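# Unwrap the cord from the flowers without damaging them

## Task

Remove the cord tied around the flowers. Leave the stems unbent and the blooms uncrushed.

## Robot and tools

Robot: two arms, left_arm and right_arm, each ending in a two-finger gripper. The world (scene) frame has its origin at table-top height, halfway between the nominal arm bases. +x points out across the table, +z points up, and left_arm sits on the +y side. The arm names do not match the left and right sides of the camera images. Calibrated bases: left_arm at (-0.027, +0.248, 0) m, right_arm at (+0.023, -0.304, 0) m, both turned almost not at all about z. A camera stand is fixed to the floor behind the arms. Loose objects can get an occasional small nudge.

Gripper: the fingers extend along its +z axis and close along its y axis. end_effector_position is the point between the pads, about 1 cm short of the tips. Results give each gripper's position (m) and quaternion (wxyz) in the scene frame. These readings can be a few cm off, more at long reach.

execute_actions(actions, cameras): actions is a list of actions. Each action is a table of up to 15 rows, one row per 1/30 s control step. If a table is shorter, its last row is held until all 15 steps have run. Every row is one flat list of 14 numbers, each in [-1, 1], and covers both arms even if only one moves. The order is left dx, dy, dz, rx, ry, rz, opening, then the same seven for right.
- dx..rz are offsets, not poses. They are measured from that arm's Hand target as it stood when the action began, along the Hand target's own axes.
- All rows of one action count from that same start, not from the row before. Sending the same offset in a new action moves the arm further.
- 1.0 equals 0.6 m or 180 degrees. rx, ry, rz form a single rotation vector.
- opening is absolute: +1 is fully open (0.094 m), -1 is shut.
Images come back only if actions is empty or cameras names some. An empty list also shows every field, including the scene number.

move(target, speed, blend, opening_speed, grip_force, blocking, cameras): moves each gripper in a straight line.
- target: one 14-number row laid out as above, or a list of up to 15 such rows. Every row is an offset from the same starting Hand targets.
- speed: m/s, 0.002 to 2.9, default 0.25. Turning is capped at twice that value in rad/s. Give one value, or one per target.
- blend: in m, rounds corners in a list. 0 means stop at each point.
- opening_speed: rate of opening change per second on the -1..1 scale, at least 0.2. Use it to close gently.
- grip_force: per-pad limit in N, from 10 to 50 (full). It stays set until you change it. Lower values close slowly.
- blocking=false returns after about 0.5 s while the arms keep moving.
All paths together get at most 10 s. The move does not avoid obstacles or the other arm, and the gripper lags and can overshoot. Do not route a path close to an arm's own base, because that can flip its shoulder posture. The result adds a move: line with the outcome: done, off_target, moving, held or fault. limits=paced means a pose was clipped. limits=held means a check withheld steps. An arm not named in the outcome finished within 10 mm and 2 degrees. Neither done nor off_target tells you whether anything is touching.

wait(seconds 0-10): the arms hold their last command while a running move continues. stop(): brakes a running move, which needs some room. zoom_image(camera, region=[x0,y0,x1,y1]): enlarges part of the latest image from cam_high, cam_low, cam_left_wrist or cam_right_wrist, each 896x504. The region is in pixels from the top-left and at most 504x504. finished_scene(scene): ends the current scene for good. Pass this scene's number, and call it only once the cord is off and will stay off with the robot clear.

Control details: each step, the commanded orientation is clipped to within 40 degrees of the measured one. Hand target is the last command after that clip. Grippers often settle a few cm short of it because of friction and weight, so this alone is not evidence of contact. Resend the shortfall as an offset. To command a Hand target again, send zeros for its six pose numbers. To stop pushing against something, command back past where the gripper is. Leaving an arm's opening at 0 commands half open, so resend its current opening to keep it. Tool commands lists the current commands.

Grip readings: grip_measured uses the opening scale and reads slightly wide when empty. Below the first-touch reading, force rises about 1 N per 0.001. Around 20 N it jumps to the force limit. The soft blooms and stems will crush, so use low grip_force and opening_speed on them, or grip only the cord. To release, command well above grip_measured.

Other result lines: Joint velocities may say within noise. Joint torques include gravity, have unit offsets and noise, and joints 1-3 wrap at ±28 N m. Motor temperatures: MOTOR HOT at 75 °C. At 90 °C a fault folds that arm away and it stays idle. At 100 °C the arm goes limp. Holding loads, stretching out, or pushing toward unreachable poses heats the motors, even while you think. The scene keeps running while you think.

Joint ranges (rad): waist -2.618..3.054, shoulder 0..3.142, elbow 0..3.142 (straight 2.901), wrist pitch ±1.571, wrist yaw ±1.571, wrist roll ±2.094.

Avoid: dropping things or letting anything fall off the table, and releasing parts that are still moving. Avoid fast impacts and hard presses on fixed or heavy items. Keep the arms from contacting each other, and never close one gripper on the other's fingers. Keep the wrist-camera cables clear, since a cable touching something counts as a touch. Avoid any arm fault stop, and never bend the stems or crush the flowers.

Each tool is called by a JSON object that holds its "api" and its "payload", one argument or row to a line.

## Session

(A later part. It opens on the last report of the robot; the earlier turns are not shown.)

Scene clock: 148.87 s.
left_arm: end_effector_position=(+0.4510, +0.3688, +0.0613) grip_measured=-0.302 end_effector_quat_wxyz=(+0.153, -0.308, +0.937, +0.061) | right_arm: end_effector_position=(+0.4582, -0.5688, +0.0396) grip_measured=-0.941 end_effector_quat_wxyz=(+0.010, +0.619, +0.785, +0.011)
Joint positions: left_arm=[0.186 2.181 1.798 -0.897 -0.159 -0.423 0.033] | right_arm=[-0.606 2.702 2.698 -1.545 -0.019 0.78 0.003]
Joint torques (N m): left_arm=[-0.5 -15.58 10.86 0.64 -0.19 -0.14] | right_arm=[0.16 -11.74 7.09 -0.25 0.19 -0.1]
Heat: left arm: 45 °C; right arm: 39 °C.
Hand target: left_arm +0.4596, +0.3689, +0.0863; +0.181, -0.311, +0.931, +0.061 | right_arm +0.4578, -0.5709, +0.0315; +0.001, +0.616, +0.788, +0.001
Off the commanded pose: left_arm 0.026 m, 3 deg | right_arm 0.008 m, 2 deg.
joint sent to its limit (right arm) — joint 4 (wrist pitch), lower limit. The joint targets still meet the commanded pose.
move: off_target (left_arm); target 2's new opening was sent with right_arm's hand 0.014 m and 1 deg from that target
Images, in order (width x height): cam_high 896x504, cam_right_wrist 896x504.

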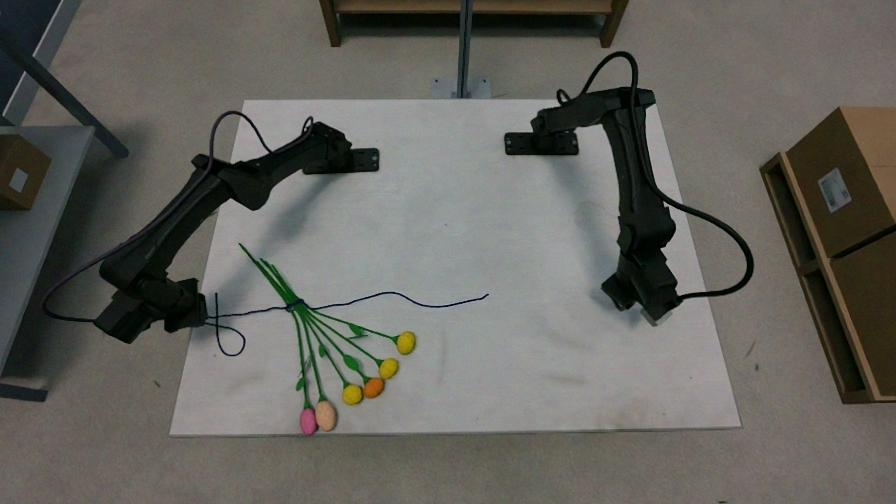

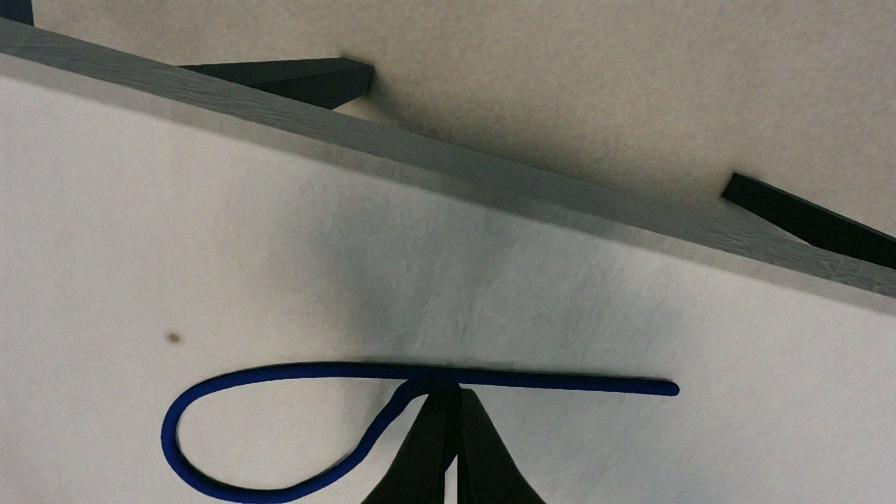

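{"api": "move", "payload": {
  "target": [
    [0,0,0,0,0,0,0,0,0,0.035,0,0,0,-1],
    [0,0,0,0,0,0,0,0,0,0.035,0,0,0,0],
    [0,0,0,0,0,0,0,0,0,-0.15,0,0,0,0],
    [0.402,-0.463,-0.134,0.232,0,0.571,0,0.285,-0.024,-0.15,0,0,-0.606,1]
  ],
  "cameras": ["all"],
  "speed": [0.1,0.1,0.15,0.3]
}}

Scene clock: 171.97 s.
left_arm: end_effector_position=(+0.4206, -0.0007, +0.0725) grip_measured=-0.002 end_effector_quat_wxyz=(+0.151, +0.586, +0.789, -0.107) | right_arm: end_effector_position=(+0.4035, -0.4089, +0.1130) grip_measured=+0.998 end_effector_quat_wxyz=(-0.010, -0.280, +0.960, +0.008)
Joint positions: left_arm=[-0.415 2.3 2.032 -1.048 0.275 0.829 0.047] | right_arm=[-0.323 2.083 1.901 -1.414 -0.003 -0.839 0.094]
Joint torques (N m): left_arm=[0.08 -11.37 11.41 0.55 0.39 0.1] | right_arm=[-0.01 -13.49 4.08 -0.18 0.01 -0.12]
Motor temperatures (°C): left_arm=[33 46 40 34 32 32 34] | right_arm=[35 43 36 37 33 34 33]
Heat: left arm: 46 °C; right arm: 43 °C.
Hand target: left_arm +0.4239, -0.0055, +0.0706; +0.152, +0.590, +0.784, -0.117 | right_arm +0.4023, -0.4085, +0.1214; +0.001, -0.285, +0.959, +0.000
Off the commanded pose: left_arm 0.006 m, 1 deg | right_arm 0.009 m, 2 deg.
move: done

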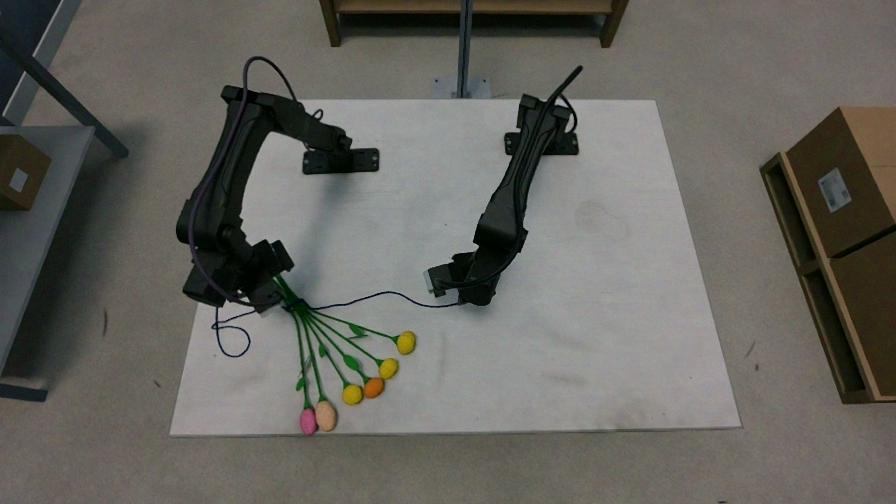

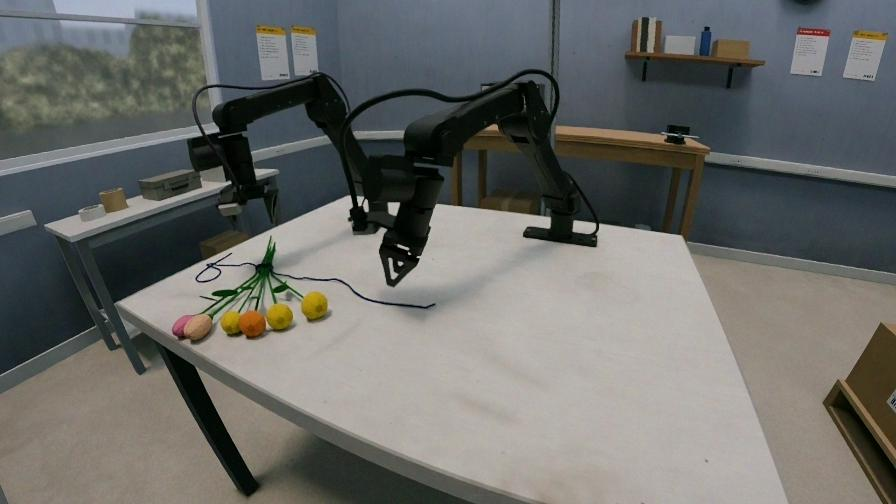

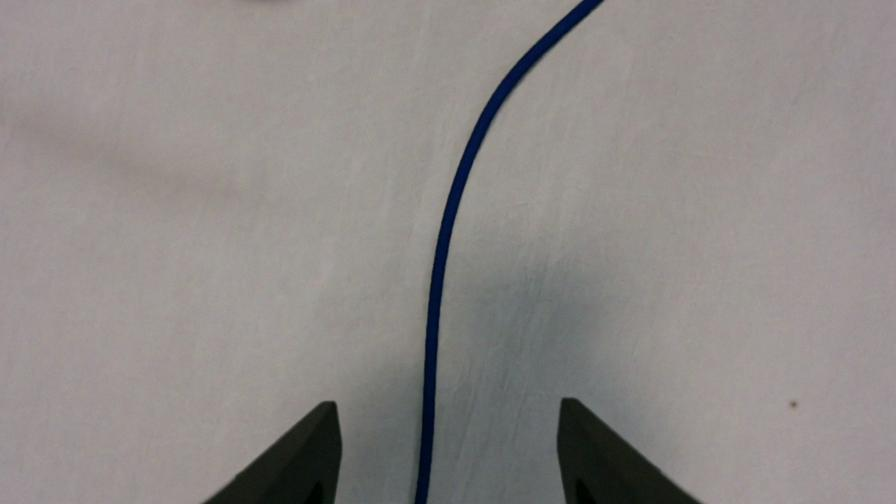

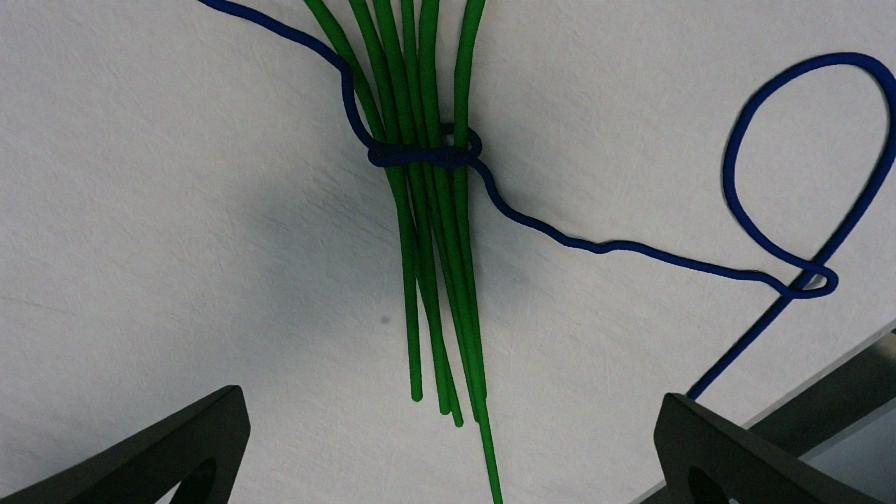

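{"api": "move", "payload": {
  "target": [
    [0,0.013,0,0,0,0,0,-0.092,0.017,0.08,0,0,0,1],
    [0.04,0.013,0.099,0,0,0,0,-0.092,0.017,0.1,0,0,0,1]
  ],
  "cameras": ["cam_high","cam_left_wrist","cam_right_wrist"],
  "speed": [0.15,0.1]
}}

Scene clock: 180.40 s.
left_arm: end_effector_position=(+0.4364, -0.0053, +0.0242) grip_measured=-0.002 end_effector_quat_wxyz=(+0.167, +0.589, +0.784, -0.105) | right_arm: end_effector_position=(+0.4455, -0.3695, +0.0727) grip_measured=+0.998 end_effector_quat_wxyz=(+0.011, -0.289, +0.957, -0.006)
Joint positions: left_arm=[-0.409 2.369 1.951 -0.868 0.281 0.841 0.047] | right_arm=[-0.206 2.173 1.882 -1.254 0 -0.741 0.094]
Joint torques (N m): left_arm=[0.35 -11.96 6.26 0.74 0.36 0.07] | right_arm=[-0.03 -9.89 4.23 -0.08 0.01 0.03]
Heat: left arm: 47 °C; right arm: 42 °C.
Hand target: left_arm +0.4313, -0.0036, +0.0065; +0.153, +0.590, +0.784, -0.117 | right_arm +0.4432, -0.3698, +0.0616; +0.001, -0.285, +0.959, +0.000
Off the commanded pose: left_arm 0.019 m, 2 deg | right_arm 0.012 m, 1 deg.
move: off_target (left_arm, right_arm)
Images, in order (width x height): cam_high 896x504, cam_left_wrist 896x504, cam_right_wrist 896x504.

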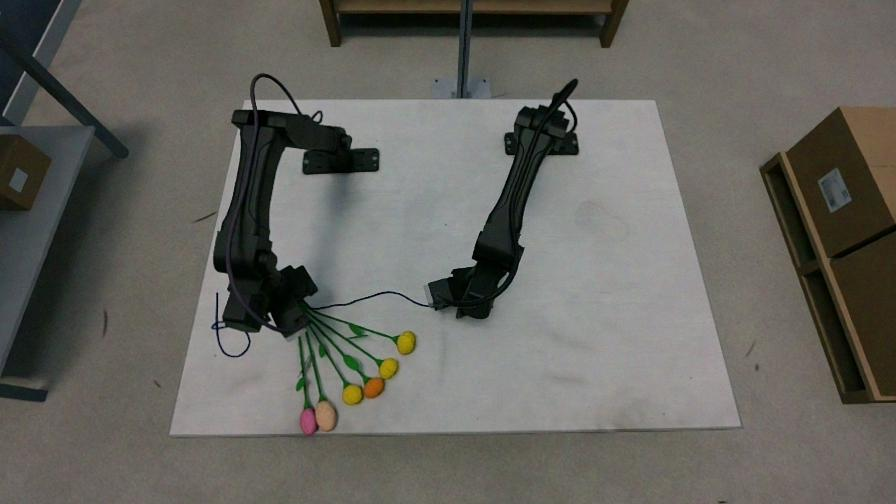

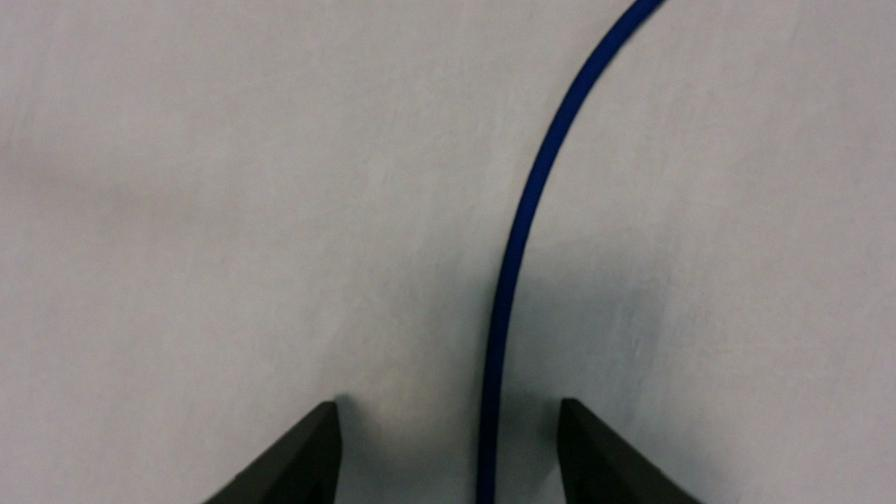

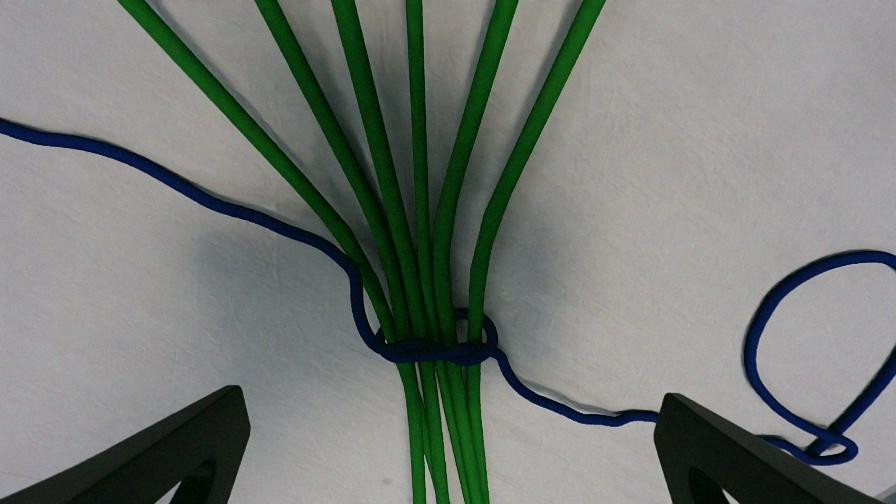

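{"api": "move", "payload": {
  "target": [
    [0,0,0.008,0,0,0,0,0.078,0.002,0,0,0,0,0.5],
    [0,0,0.008,0,0,0,-1,0.078,0.002,0.08,0,0,0,0.5]
  ],
  "cameras": ["cam_high","cam_left_wrist","cam_right_wrist"],
  "speed": [0.1,0.08]
}}

Scene clock: 188.90 s.
left_arm: end_effector_position=(+0.4387, -0.0067, +0.0233) grip_measured=-0.976 end_effector_quat_wxyz=(+0.171, +0.589, +0.783, -0.105) | right_arm: end_effector_position=(+0.4068, -0.3958, +0.0241) grip_measured=+0.502 end_effector_quat_wxyz=(+0.010, -0.280, +0.960, -0.007)
Joint positions: left_arm=[-0.409 2.373 1.951 -0.855 0.283 0.841 0.001] | right_arm=[-0.287 2.076 1.534 -1.004 0.002 -0.805 0.071]
Joint torques (N m): left_arm=[0.1 -11.59 6.06 0.78 0.34 0.05] | right_arm=[-0.01 -8.77 4.11 -0.09 0 -0.11]
Heat: left arm: 47 °C; right arm: 42 °C.
Hand target: left_arm +0.4318, -0.0054, +0.0021; +0.153, +0.590, +0.784, -0.117 | right_arm +0.4033, -0.3943, +0.0134; +0.001, -0.285, +0.959, +0.000
Off the commanded pose: left_arm 0.022 m, 3 deg | right_arm 0.011 m, 1 deg.
move: off_target (left_arm, right_arm); target 2's new opening was sent with left_arm's hand 0.023 m and 3 deg from that target
Images, in order (width x height): cam_high 896x504, cam_left_wrist 896x504, cam_right_wrist 896x504.

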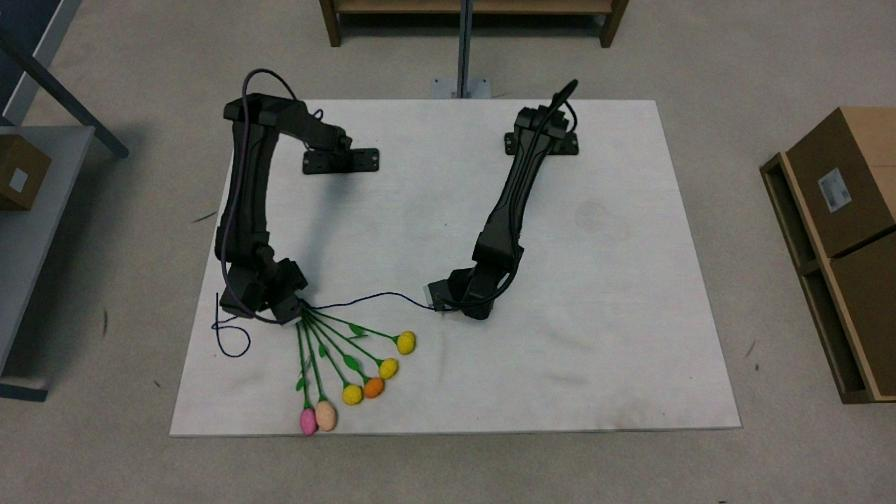

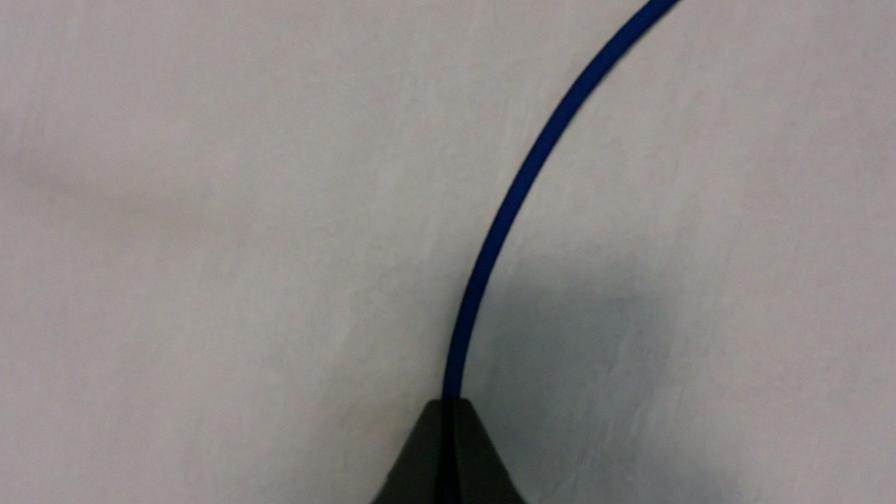

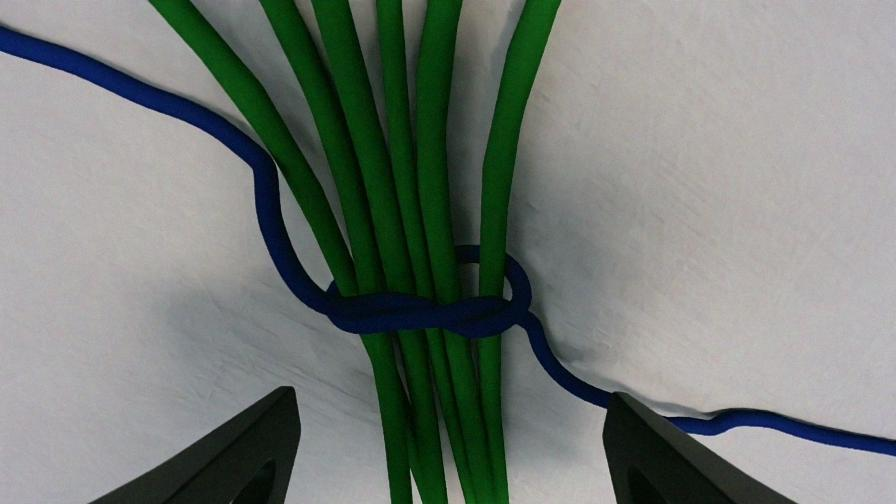

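{"api": "move", "payload": {
  "target": [
    [0,0,0,0,0,0,-1,0.01,0.002,0.0,0,0,0,0.2],
    [0,0,0,0,0,0,-1,0.01,0.002,0.026,0,0,0,0.2],
    [0.26,0.07,-0.14,0,0,0,-1,0.01,0.002,0.026,0,0,0,0.2]
  ],
  "cameras": ["cam_high","cam_left_wrist","cam_right_wrist"],
  "speed": [0.1,0.06,0.05]
}}

Scene clock: 201.10 s.
left_arm: end_effector_position=(+0.4353, +0.1676, +0.0210) grip_measured=-0.978 end_effector_quat_wxyz=(+0.169, +0.591, +0.781, -0.116) | right_arm: end_effector_position=(+0.4026, -0.3962, +0.0099) grip_measured=+0.202 end_effector_quat_wxyz=(+0.012, -0.283, +0.959, -0.008)
Joint positions: left_arm=[-0.03 2.252 1.739 -0.91 0.387 1.238 0.001] | right_arm=[-0.29 2.076 1.474 -0.941 0.002 -0.814 0.056]
Joint torques (N m): left_arm=[0.77 -14.71 5.04 0.23 0.05 0.08] | right_arm=[-0.4 -8.36 3.96 -0.1 -0.02 -0.1]
Heat: left arm: 48 °C; right arm: 40 °C.
Hand target: left_arm +0.4235, +0.1755, +0.0209; +0.152, +0.590, +0.784, -0.117 | right_arm +0.3976, -0.3966, -0.0023; +0.001, -0.285, +0.959, +0.000
Off the commanded pose: left_arm 0.014 m, 2 deg | right_arm 0.013 m, 1 deg.
move: off_target (left_arm, right_arm)
Images, in order (width x height): cam_high 896x504, cam_left_wrist 896x504, cam_right_wrist 896x504.

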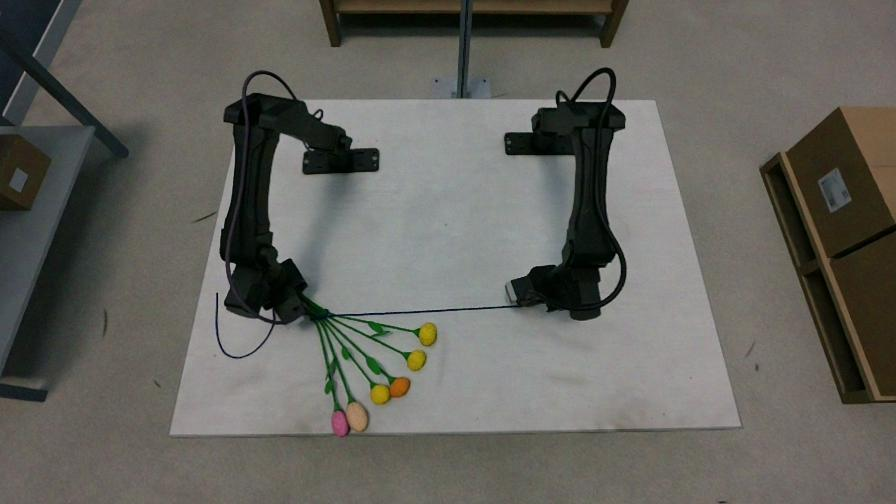

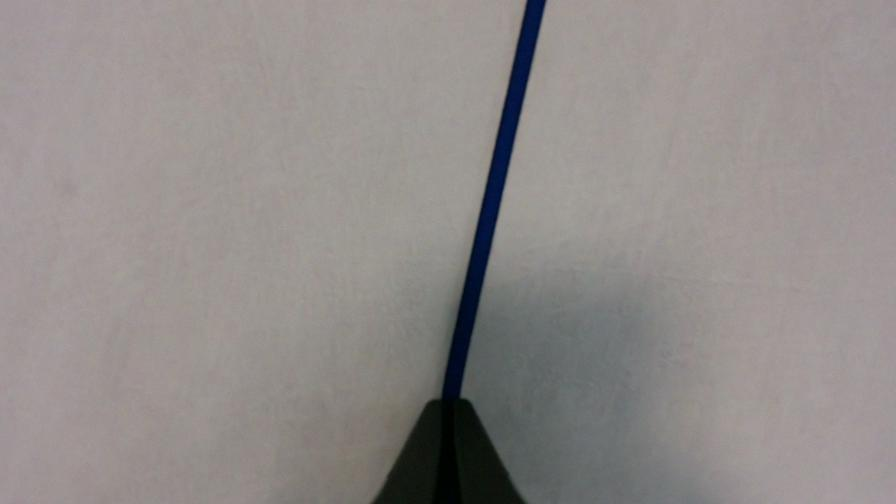

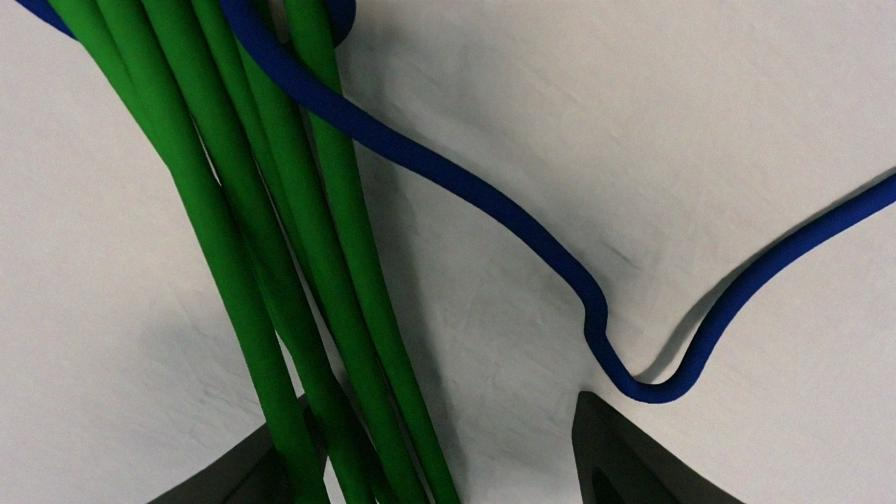

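{"api": "move", "payload": {
  "target": [0.2,0.06,-0.09,0,0,0,-1,0,0,0,0,0,0,0.2],
  "cameras": ["cam_high","cam_low","cam_right_wrist"],
  "speed": 0.05
}}

Scene clock: 206.77 s.
left_arm: end_effector_position=(+0.4183, +0.3079, +0.0291) grip_measured=-0.978 end_effector_quat_wxyz=(+0.155, +0.587, +0.786, -0.116) | right_arm: end_effector_position=(+0.4026, -0.3962, +0.0099) grip_measured=+0.202 end_effector_quat_wxyz=(+0.012, -0.283, +0.959, -0.008)
Joint positions: left_arm=[0.283 2.304 1.87 -1.137 0.389 1.569 0.001] | right_arm=[-0.29 2.076 1.474 -0.941 0.002 -0.814 0.056]
Joint torques (N m): left_arm=[0.39 -10.89 10.51 0.1 0.2 0.08] | right_arm=[-0.4 -8.32 4 -0.09 -0.02 -0.11]
Heat: left arm: 48 °C; right arm: 40 °C.
Hand target: left_arm +0.4218, +0.3118, +0.0256; +0.152, +0.590, +0.784, -0.117 | right_arm +0.3976, -0.3966, -0.0023; +0.001, -0.285, +0.959, +0.000
Off the commanded pose: left_arm 0.006 m, 0 deg | right_arm 0.013 m, 2 deg.
move: off_target (right_arm)
Images, in order (width x height): cam_high 896x504, cam_low 896x504, cam_right_wrist 896x504.

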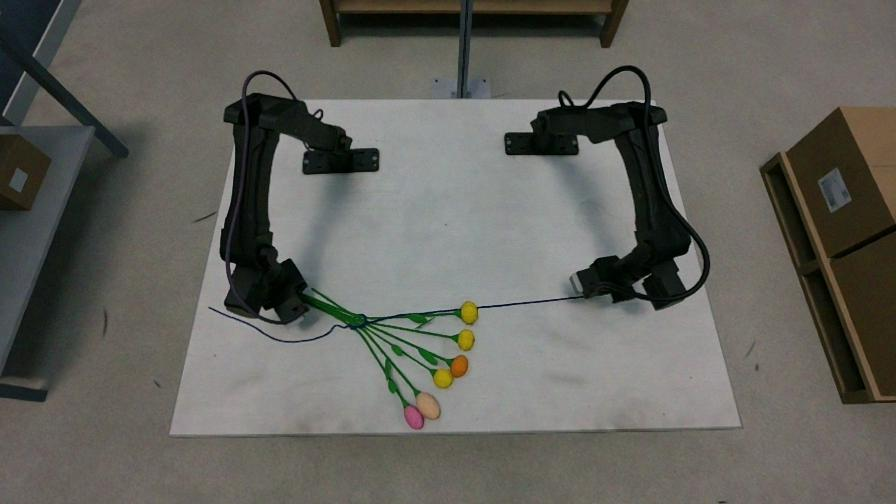

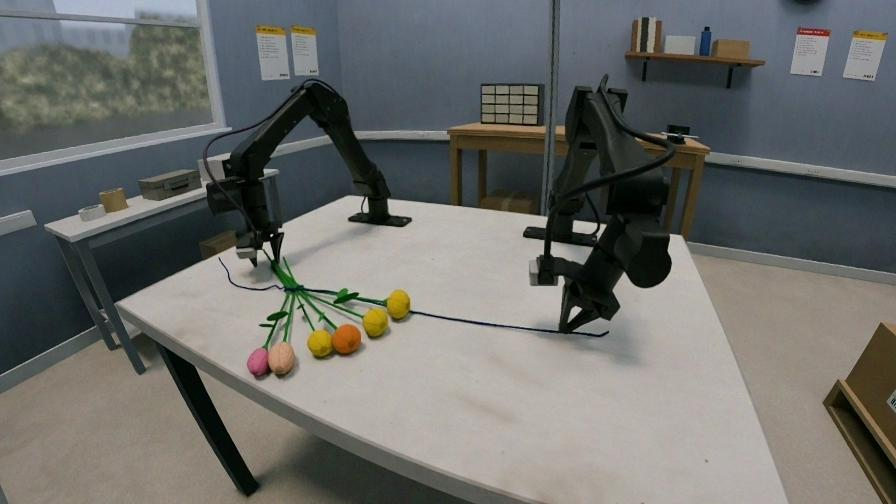

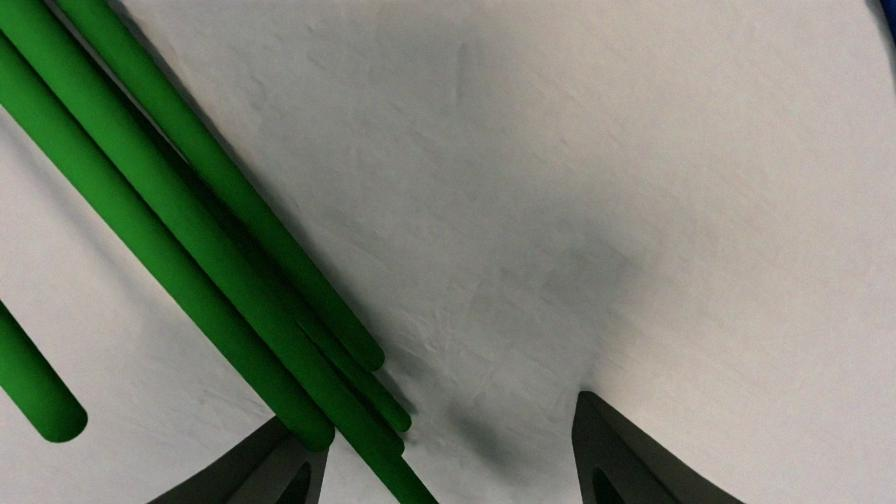

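{"api": "zoom_image", "payload": {
  "camera": "cam_high",
  "region": [320, 295, 400, 355]
}}

{"api": "zoom_image", "payload": {
  "camera": "cam_low",
  "region": [210, 240, 430, 380]
}}

Scaled by 6.300 from the camera's 896x504 image, which has a finer 1280x720 frame.

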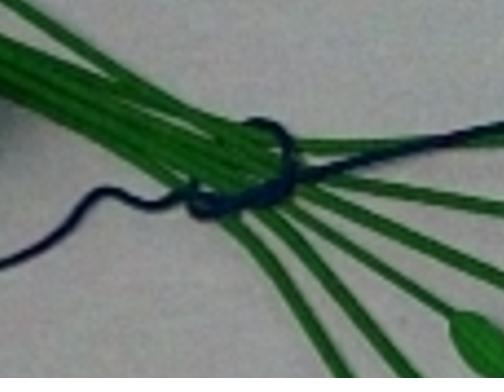

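Scaled by 2.291 from the camera's 896x504 image, which has a finer 1280x720 frame.

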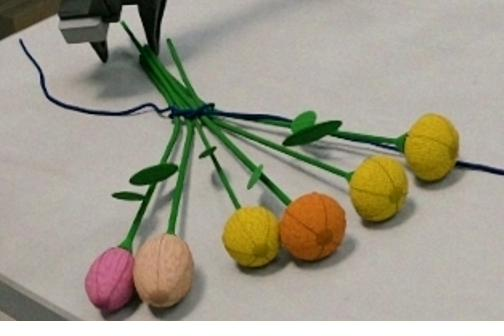

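{"api": "move", "payload": {
  "target": [
    [0.01,0,0.02,0,0,0,-1,0.14,0,-0.01,0,0,0,0.2],
    [0.01,0,0.02,0,0,0,0,0.14,0,-0.01,0,0,0,0.2],
    [-0.028,0,-0.07,0,0,0,0,0.14,0,-0.22,0,0,0,0.2],
    [-0.277,-0.06,0.032,0,0,0,0,-0.107,0.083,-0.2,0,0,-0.139,0.5]
  ],
  "cameras": ["all"],
  "speed": [0.06,0.1,0.15,0.2]
}}

Scene clock: 227.80 s.
left_arm: end_effector_position=(+0.4314, +0.1442, +0.0576) grip_measured=-0.002 end_effector_quat_wxyz=(+0.140, +0.594, +0.782, -0.124) | right_arm: end_effector_position=(+0.4205, -0.3189, +0.1187) grip_measured=+0.498 end_effector_quat_wxyz=(+0.002, -0.483, +0.876, -0.003)
Joint positions: left_arm=[-0.091 2.263 1.917 -1.114 0.36 1.191 0.047] | right_arm=[-0.089 2.062 1.892 -1.394 0.004 -1.047 0.07]
Joint torques (N m): left_arm=[0.54 -16.36 6.34 0.48 0.23 -0.12] | right_arm=[-0.28 -8.59 7.28 -0.32 -0.02 -0.09]
Heat: left arm: 47 °C; right arm: 39 °C.
Hand target: left_arm +0.4319, +0.1471, +0.0706; +0.153, +0.590, +0.784, -0.116 | right_arm +0.4241, -0.3197, +0.1178; +0.001, -0.486, +0.874, -0.001
Off the commanded pose: left_arm 0.013 m, 2 deg | right_arm 0.004 m, 0 deg.
move: off_target (left_arm); target 2's new opening was sent with left_arm's hand 0.012 m and 1 deg from that target

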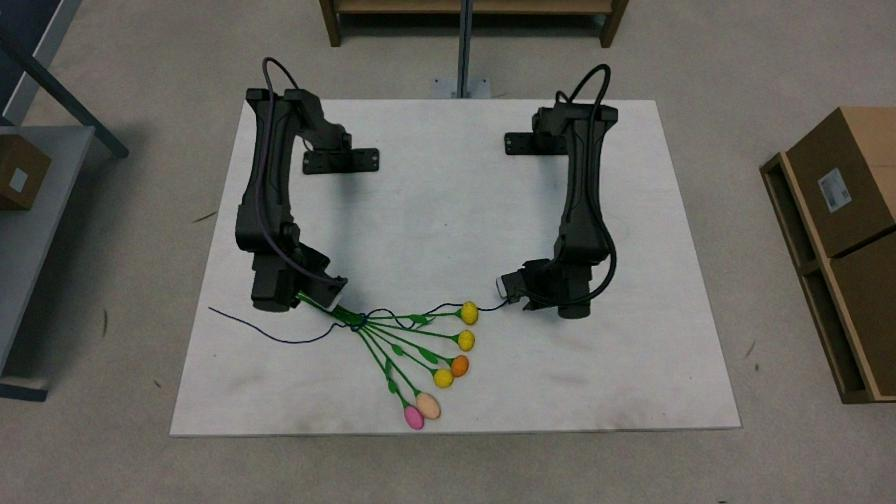

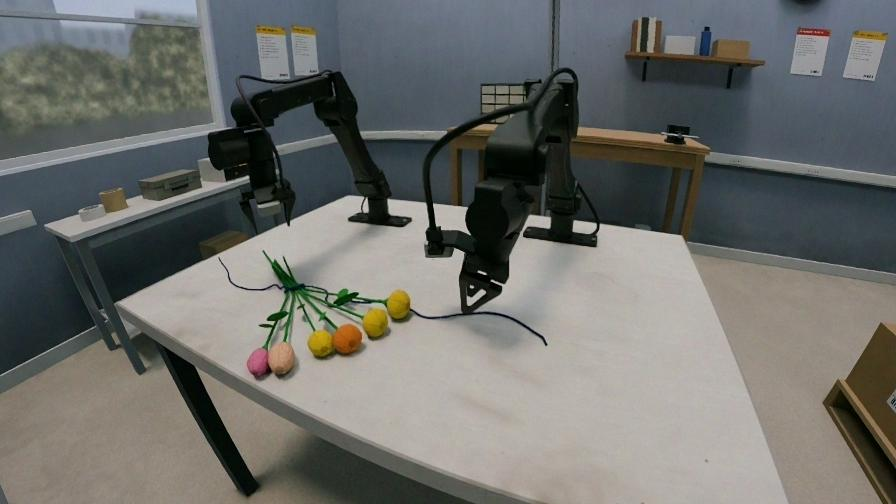

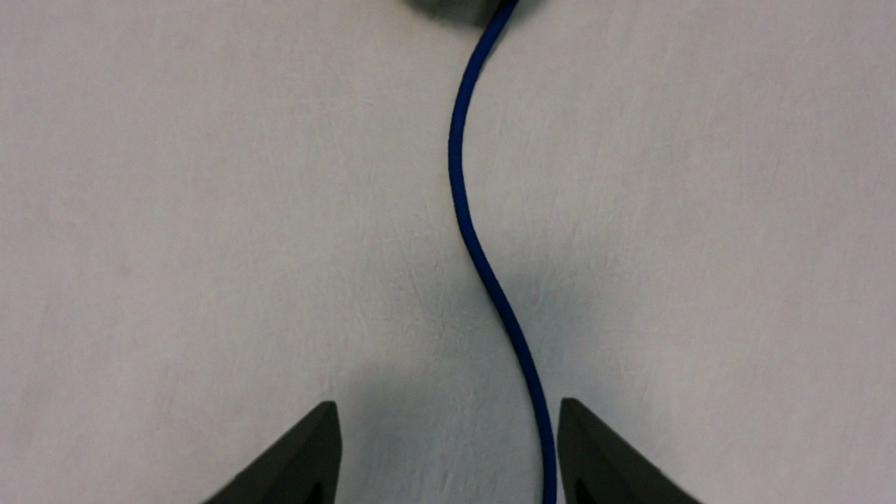

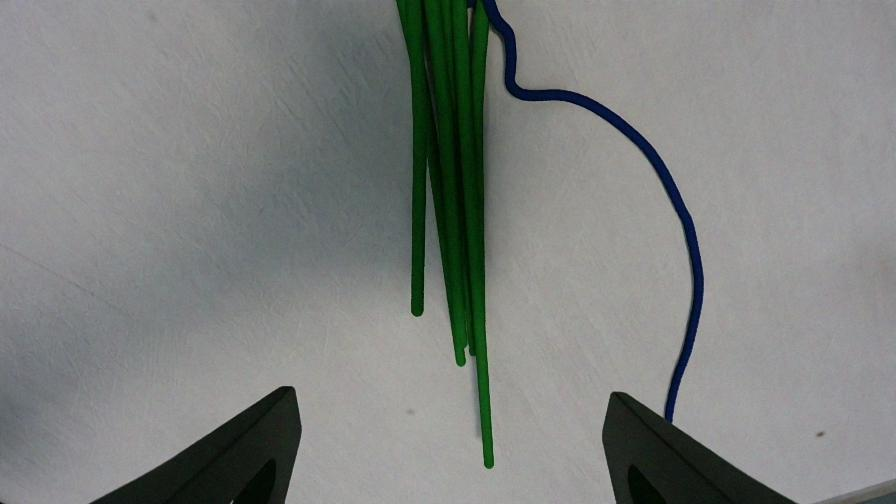

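{"api": "move", "payload": {
  "target": [
    [0,-0.05,0.03,0,0,0,0.6,-0.117,0,0,0,0,0,0.5],
    [0.043,-0.05,0.106,0,0,0,0.6,-0.117,0,0.198,0,0,0,0.5]
  ],
  "cameras": ["cam_high","cam_left_wrist","cam_right_wrist"],
  "speed": [0.15,0.08],
  "grip_force": [50,10]
}}

Scene clock: 234.33 s.
left_arm: end_effector_position=(+0.4096, +0.1318, +0.0199) grip_measured=+0.598 end_effector_quat_wxyz=(+0.169, +0.590, +0.780, -0.120) | right_arm: end_effector_position=(+0.4646, -0.2585, +0.0111) grip_measured=+0.498 end_effector_quat_wxyz=(+0.010, -0.490, +0.871, -0.007)
Joint positions: left_arm=[-0.115 2.16 1.58 -0.812 0.38 1.148 0.075] | right_arm=[0.052 2.281 1.813 -1.077 0.005 -0.922 0.07]
Joint torques (N m): left_arm=[0.39 -10.78 4.07 0.74 -0.02 0.05] | right_arm=[-0.42 -10.29 4.38 -0.11 -0.05 0.04]
Heat: left arm: 48 °C; right arm: 40 °C.
Hand target: left_arm +0.4028, +0.1388, +0.0020; +0.152, +0.590, +0.784, -0.117 | right_arm +0.4613, -0.2601, -0.0010; +0.001, -0.486, +0.874, +0.000
Off the commanded pose: left_arm 0.020 m, 2 deg | right_arm 0.013 m, 1 deg.
grip_force (N): 50, 10
move: off_target (left_arm, right_arm)
Images, in order (width x height): cam_high 896x504, cam_left_wrist 896x504, cam_right_wrist 896x504.

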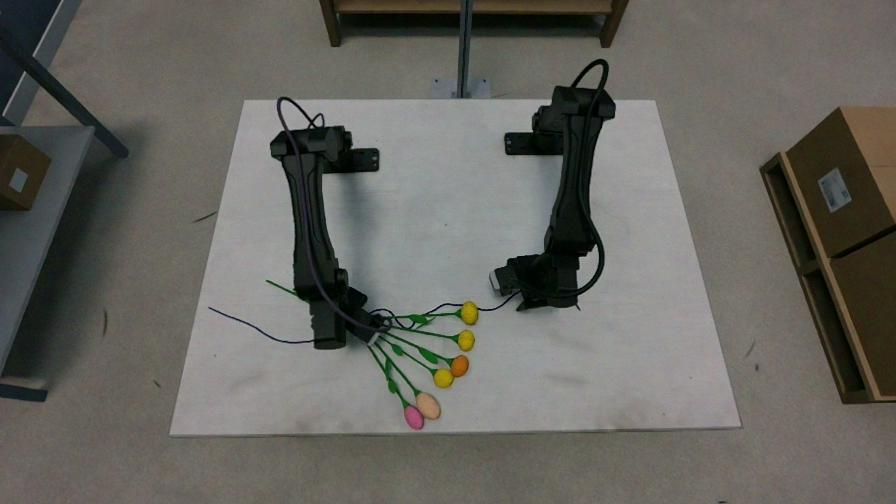

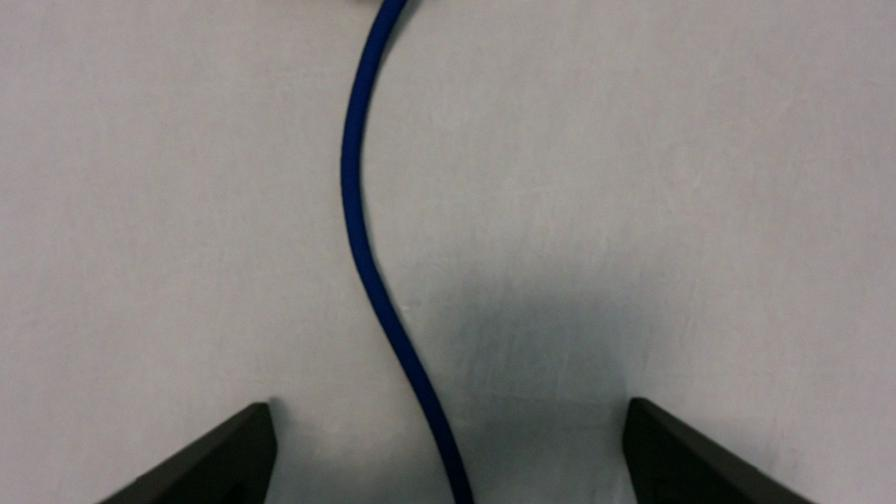

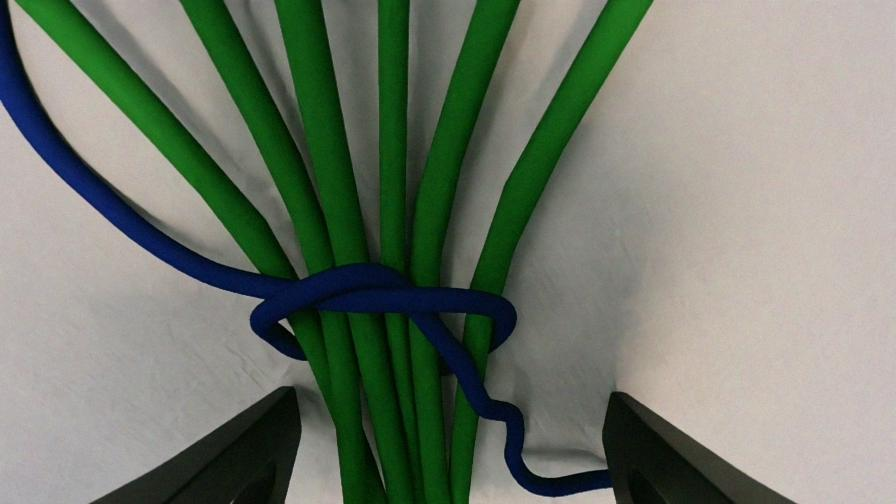

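{"api": "move", "payload": {
  "target": [
    [0,0,0,0,0,0,0.6,0,0,-0.05,0,0,0,0.5],
    [0,0,0,0,0,0,0.6,0.055,0,-0.05,0,0,0,0.5],
    [0,0,0,0,0,0,0.6,0.055,0.0,0,0,0,0,0.5]
  ],
  "cameras": ["cam_right_wrist"],
  "speed": 0.1
}}

Scene clock: 239.90 s.
left_arm: end_effector_position=(+0.4096, +0.1318, +0.0199) grip_measured=+0.598 end_effector_quat_wxyz=(+0.169, +0.590, +0.780, -0.120) | right_arm: end_effector_position=(+0.4446, -0.2914, +0.0084) grip_measured=+0.498 end_effector_quat_wxyz=(-0.004, -0.480, +0.877, -0.004)
Joint positions: left_arm=[-0.115 2.16 1.58 -0.812 0.38 1.148 0.075] | right_arm=[-0.018 2.222 1.703 -1.054 0.011 -0.97 0.07]
Joint torques (N m): left_arm=[0.4 -10.76 4.04 0.74 -0.01 0.06] | right_arm=[0.36 -11.04 2.96 0.12 -0.1 -0.1]
Heat: left arm: 48 °C; right arm: 41 °C.
Hand target: left_arm +0.4028, +0.1388, +0.0020; +0.152, +0.590, +0.784, -0.117 | right_arm +0.4439, -0.2883, -0.0009; +0.001, -0.485, +0.874, +0.000
Off the commanded pose: left_arm 0.020 m, 2 deg | right_arm 0.010 m, 1 deg.
grip_force (N): 50, 10
move: off_target (left_arm)
Images, in order (width x height): cam_right_wrist 896x504.

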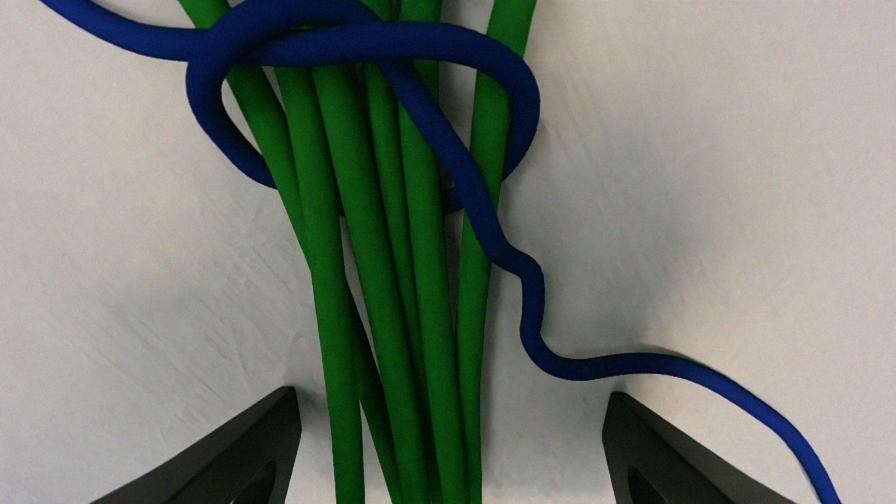

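{"api": "move", "payload": {
  "target": [
    [0,0,0,0,0,0,-1,0.02,0,0,0,0,0,0.5],
    [0,0,0,0,0,0,-1,0.02,0,0,0,0,0,-0.6]
  ],
  "cameras": ["cam_left_wrist","cam_right_wrist"],
  "speed": 0.06,
  "opening_speed": 0.5
}}

Scene clock: 253.27 s.
left_arm: end_effector_position=(+0.4135, +0.1306, +0.0207) grip_measured=-0.973 end_effector_quat_wxyz=(+0.178, +0.591, +0.778, -0.118) | right_arm: end_effector_position=(+0.4435, -0.2913, +0.0084) grip_measured=-0.281 end_effector_quat_wxyz=(+0.011, -0.486, +0.874, +0.003)
Joint positions: left_arm=[-0.115 2.16 1.579 -0.793 0.384 1.148 0.001] | right_arm=[-0.029 2.199 1.663 -1.018 -0.016 -0.994 0.034]
Joint velocities: left_arm=[within noise] | right_arm=[0.002 0.012 -0.007 0.051 0.007 -0.037 -0.005]
Joint torques (N m): left_arm=[0.38 -10.8 4.23 0.58 -0.06 0.05] | right_arm=[-0.8 -11.07 2.97 -0.02 0.17 -0.11]
Heat: left arm: 49 °C; right arm: 40 °C.
Hand target: left_arm +0.4029, +0.1388, +0.0021; +0.153, +0.590, +0.784, -0.116 | right_arm +0.4375, -0.2984, -0.0009; +0.001, -0.486, +0.874, -0.001
Off the commanded pose: left_arm 0.023 m, 3 deg | right_arm 0.013 m, 1 deg.
grip_force (N): 50, 10
move: moving (right_arm; no rest 5 s after the path's end), off_target (left_arm); target 2's new opening was sent with right_arm's hand 0.013 m and 1 deg from that target
Images, in order (width x height): cam_left_wrist 896x504, cam_right_wrist 896x504.

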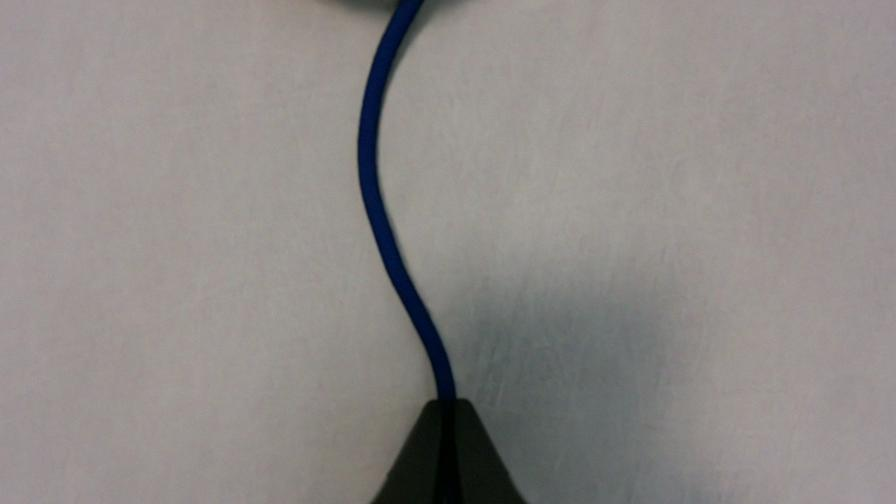

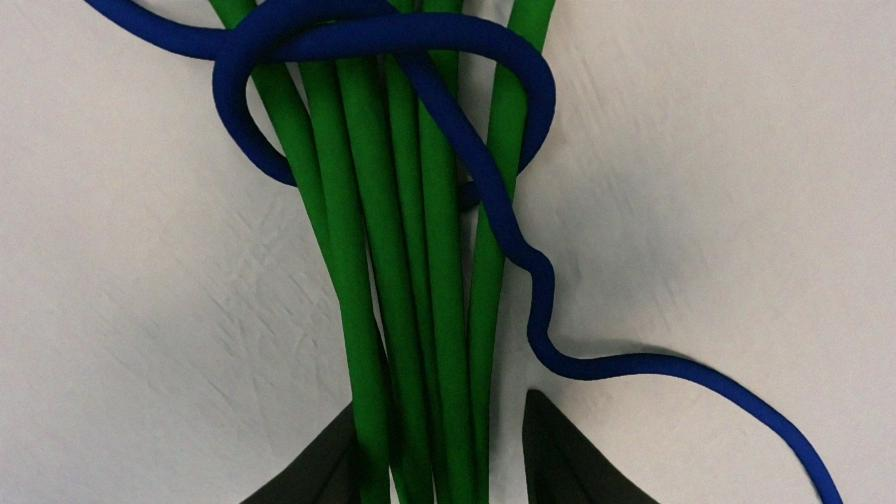

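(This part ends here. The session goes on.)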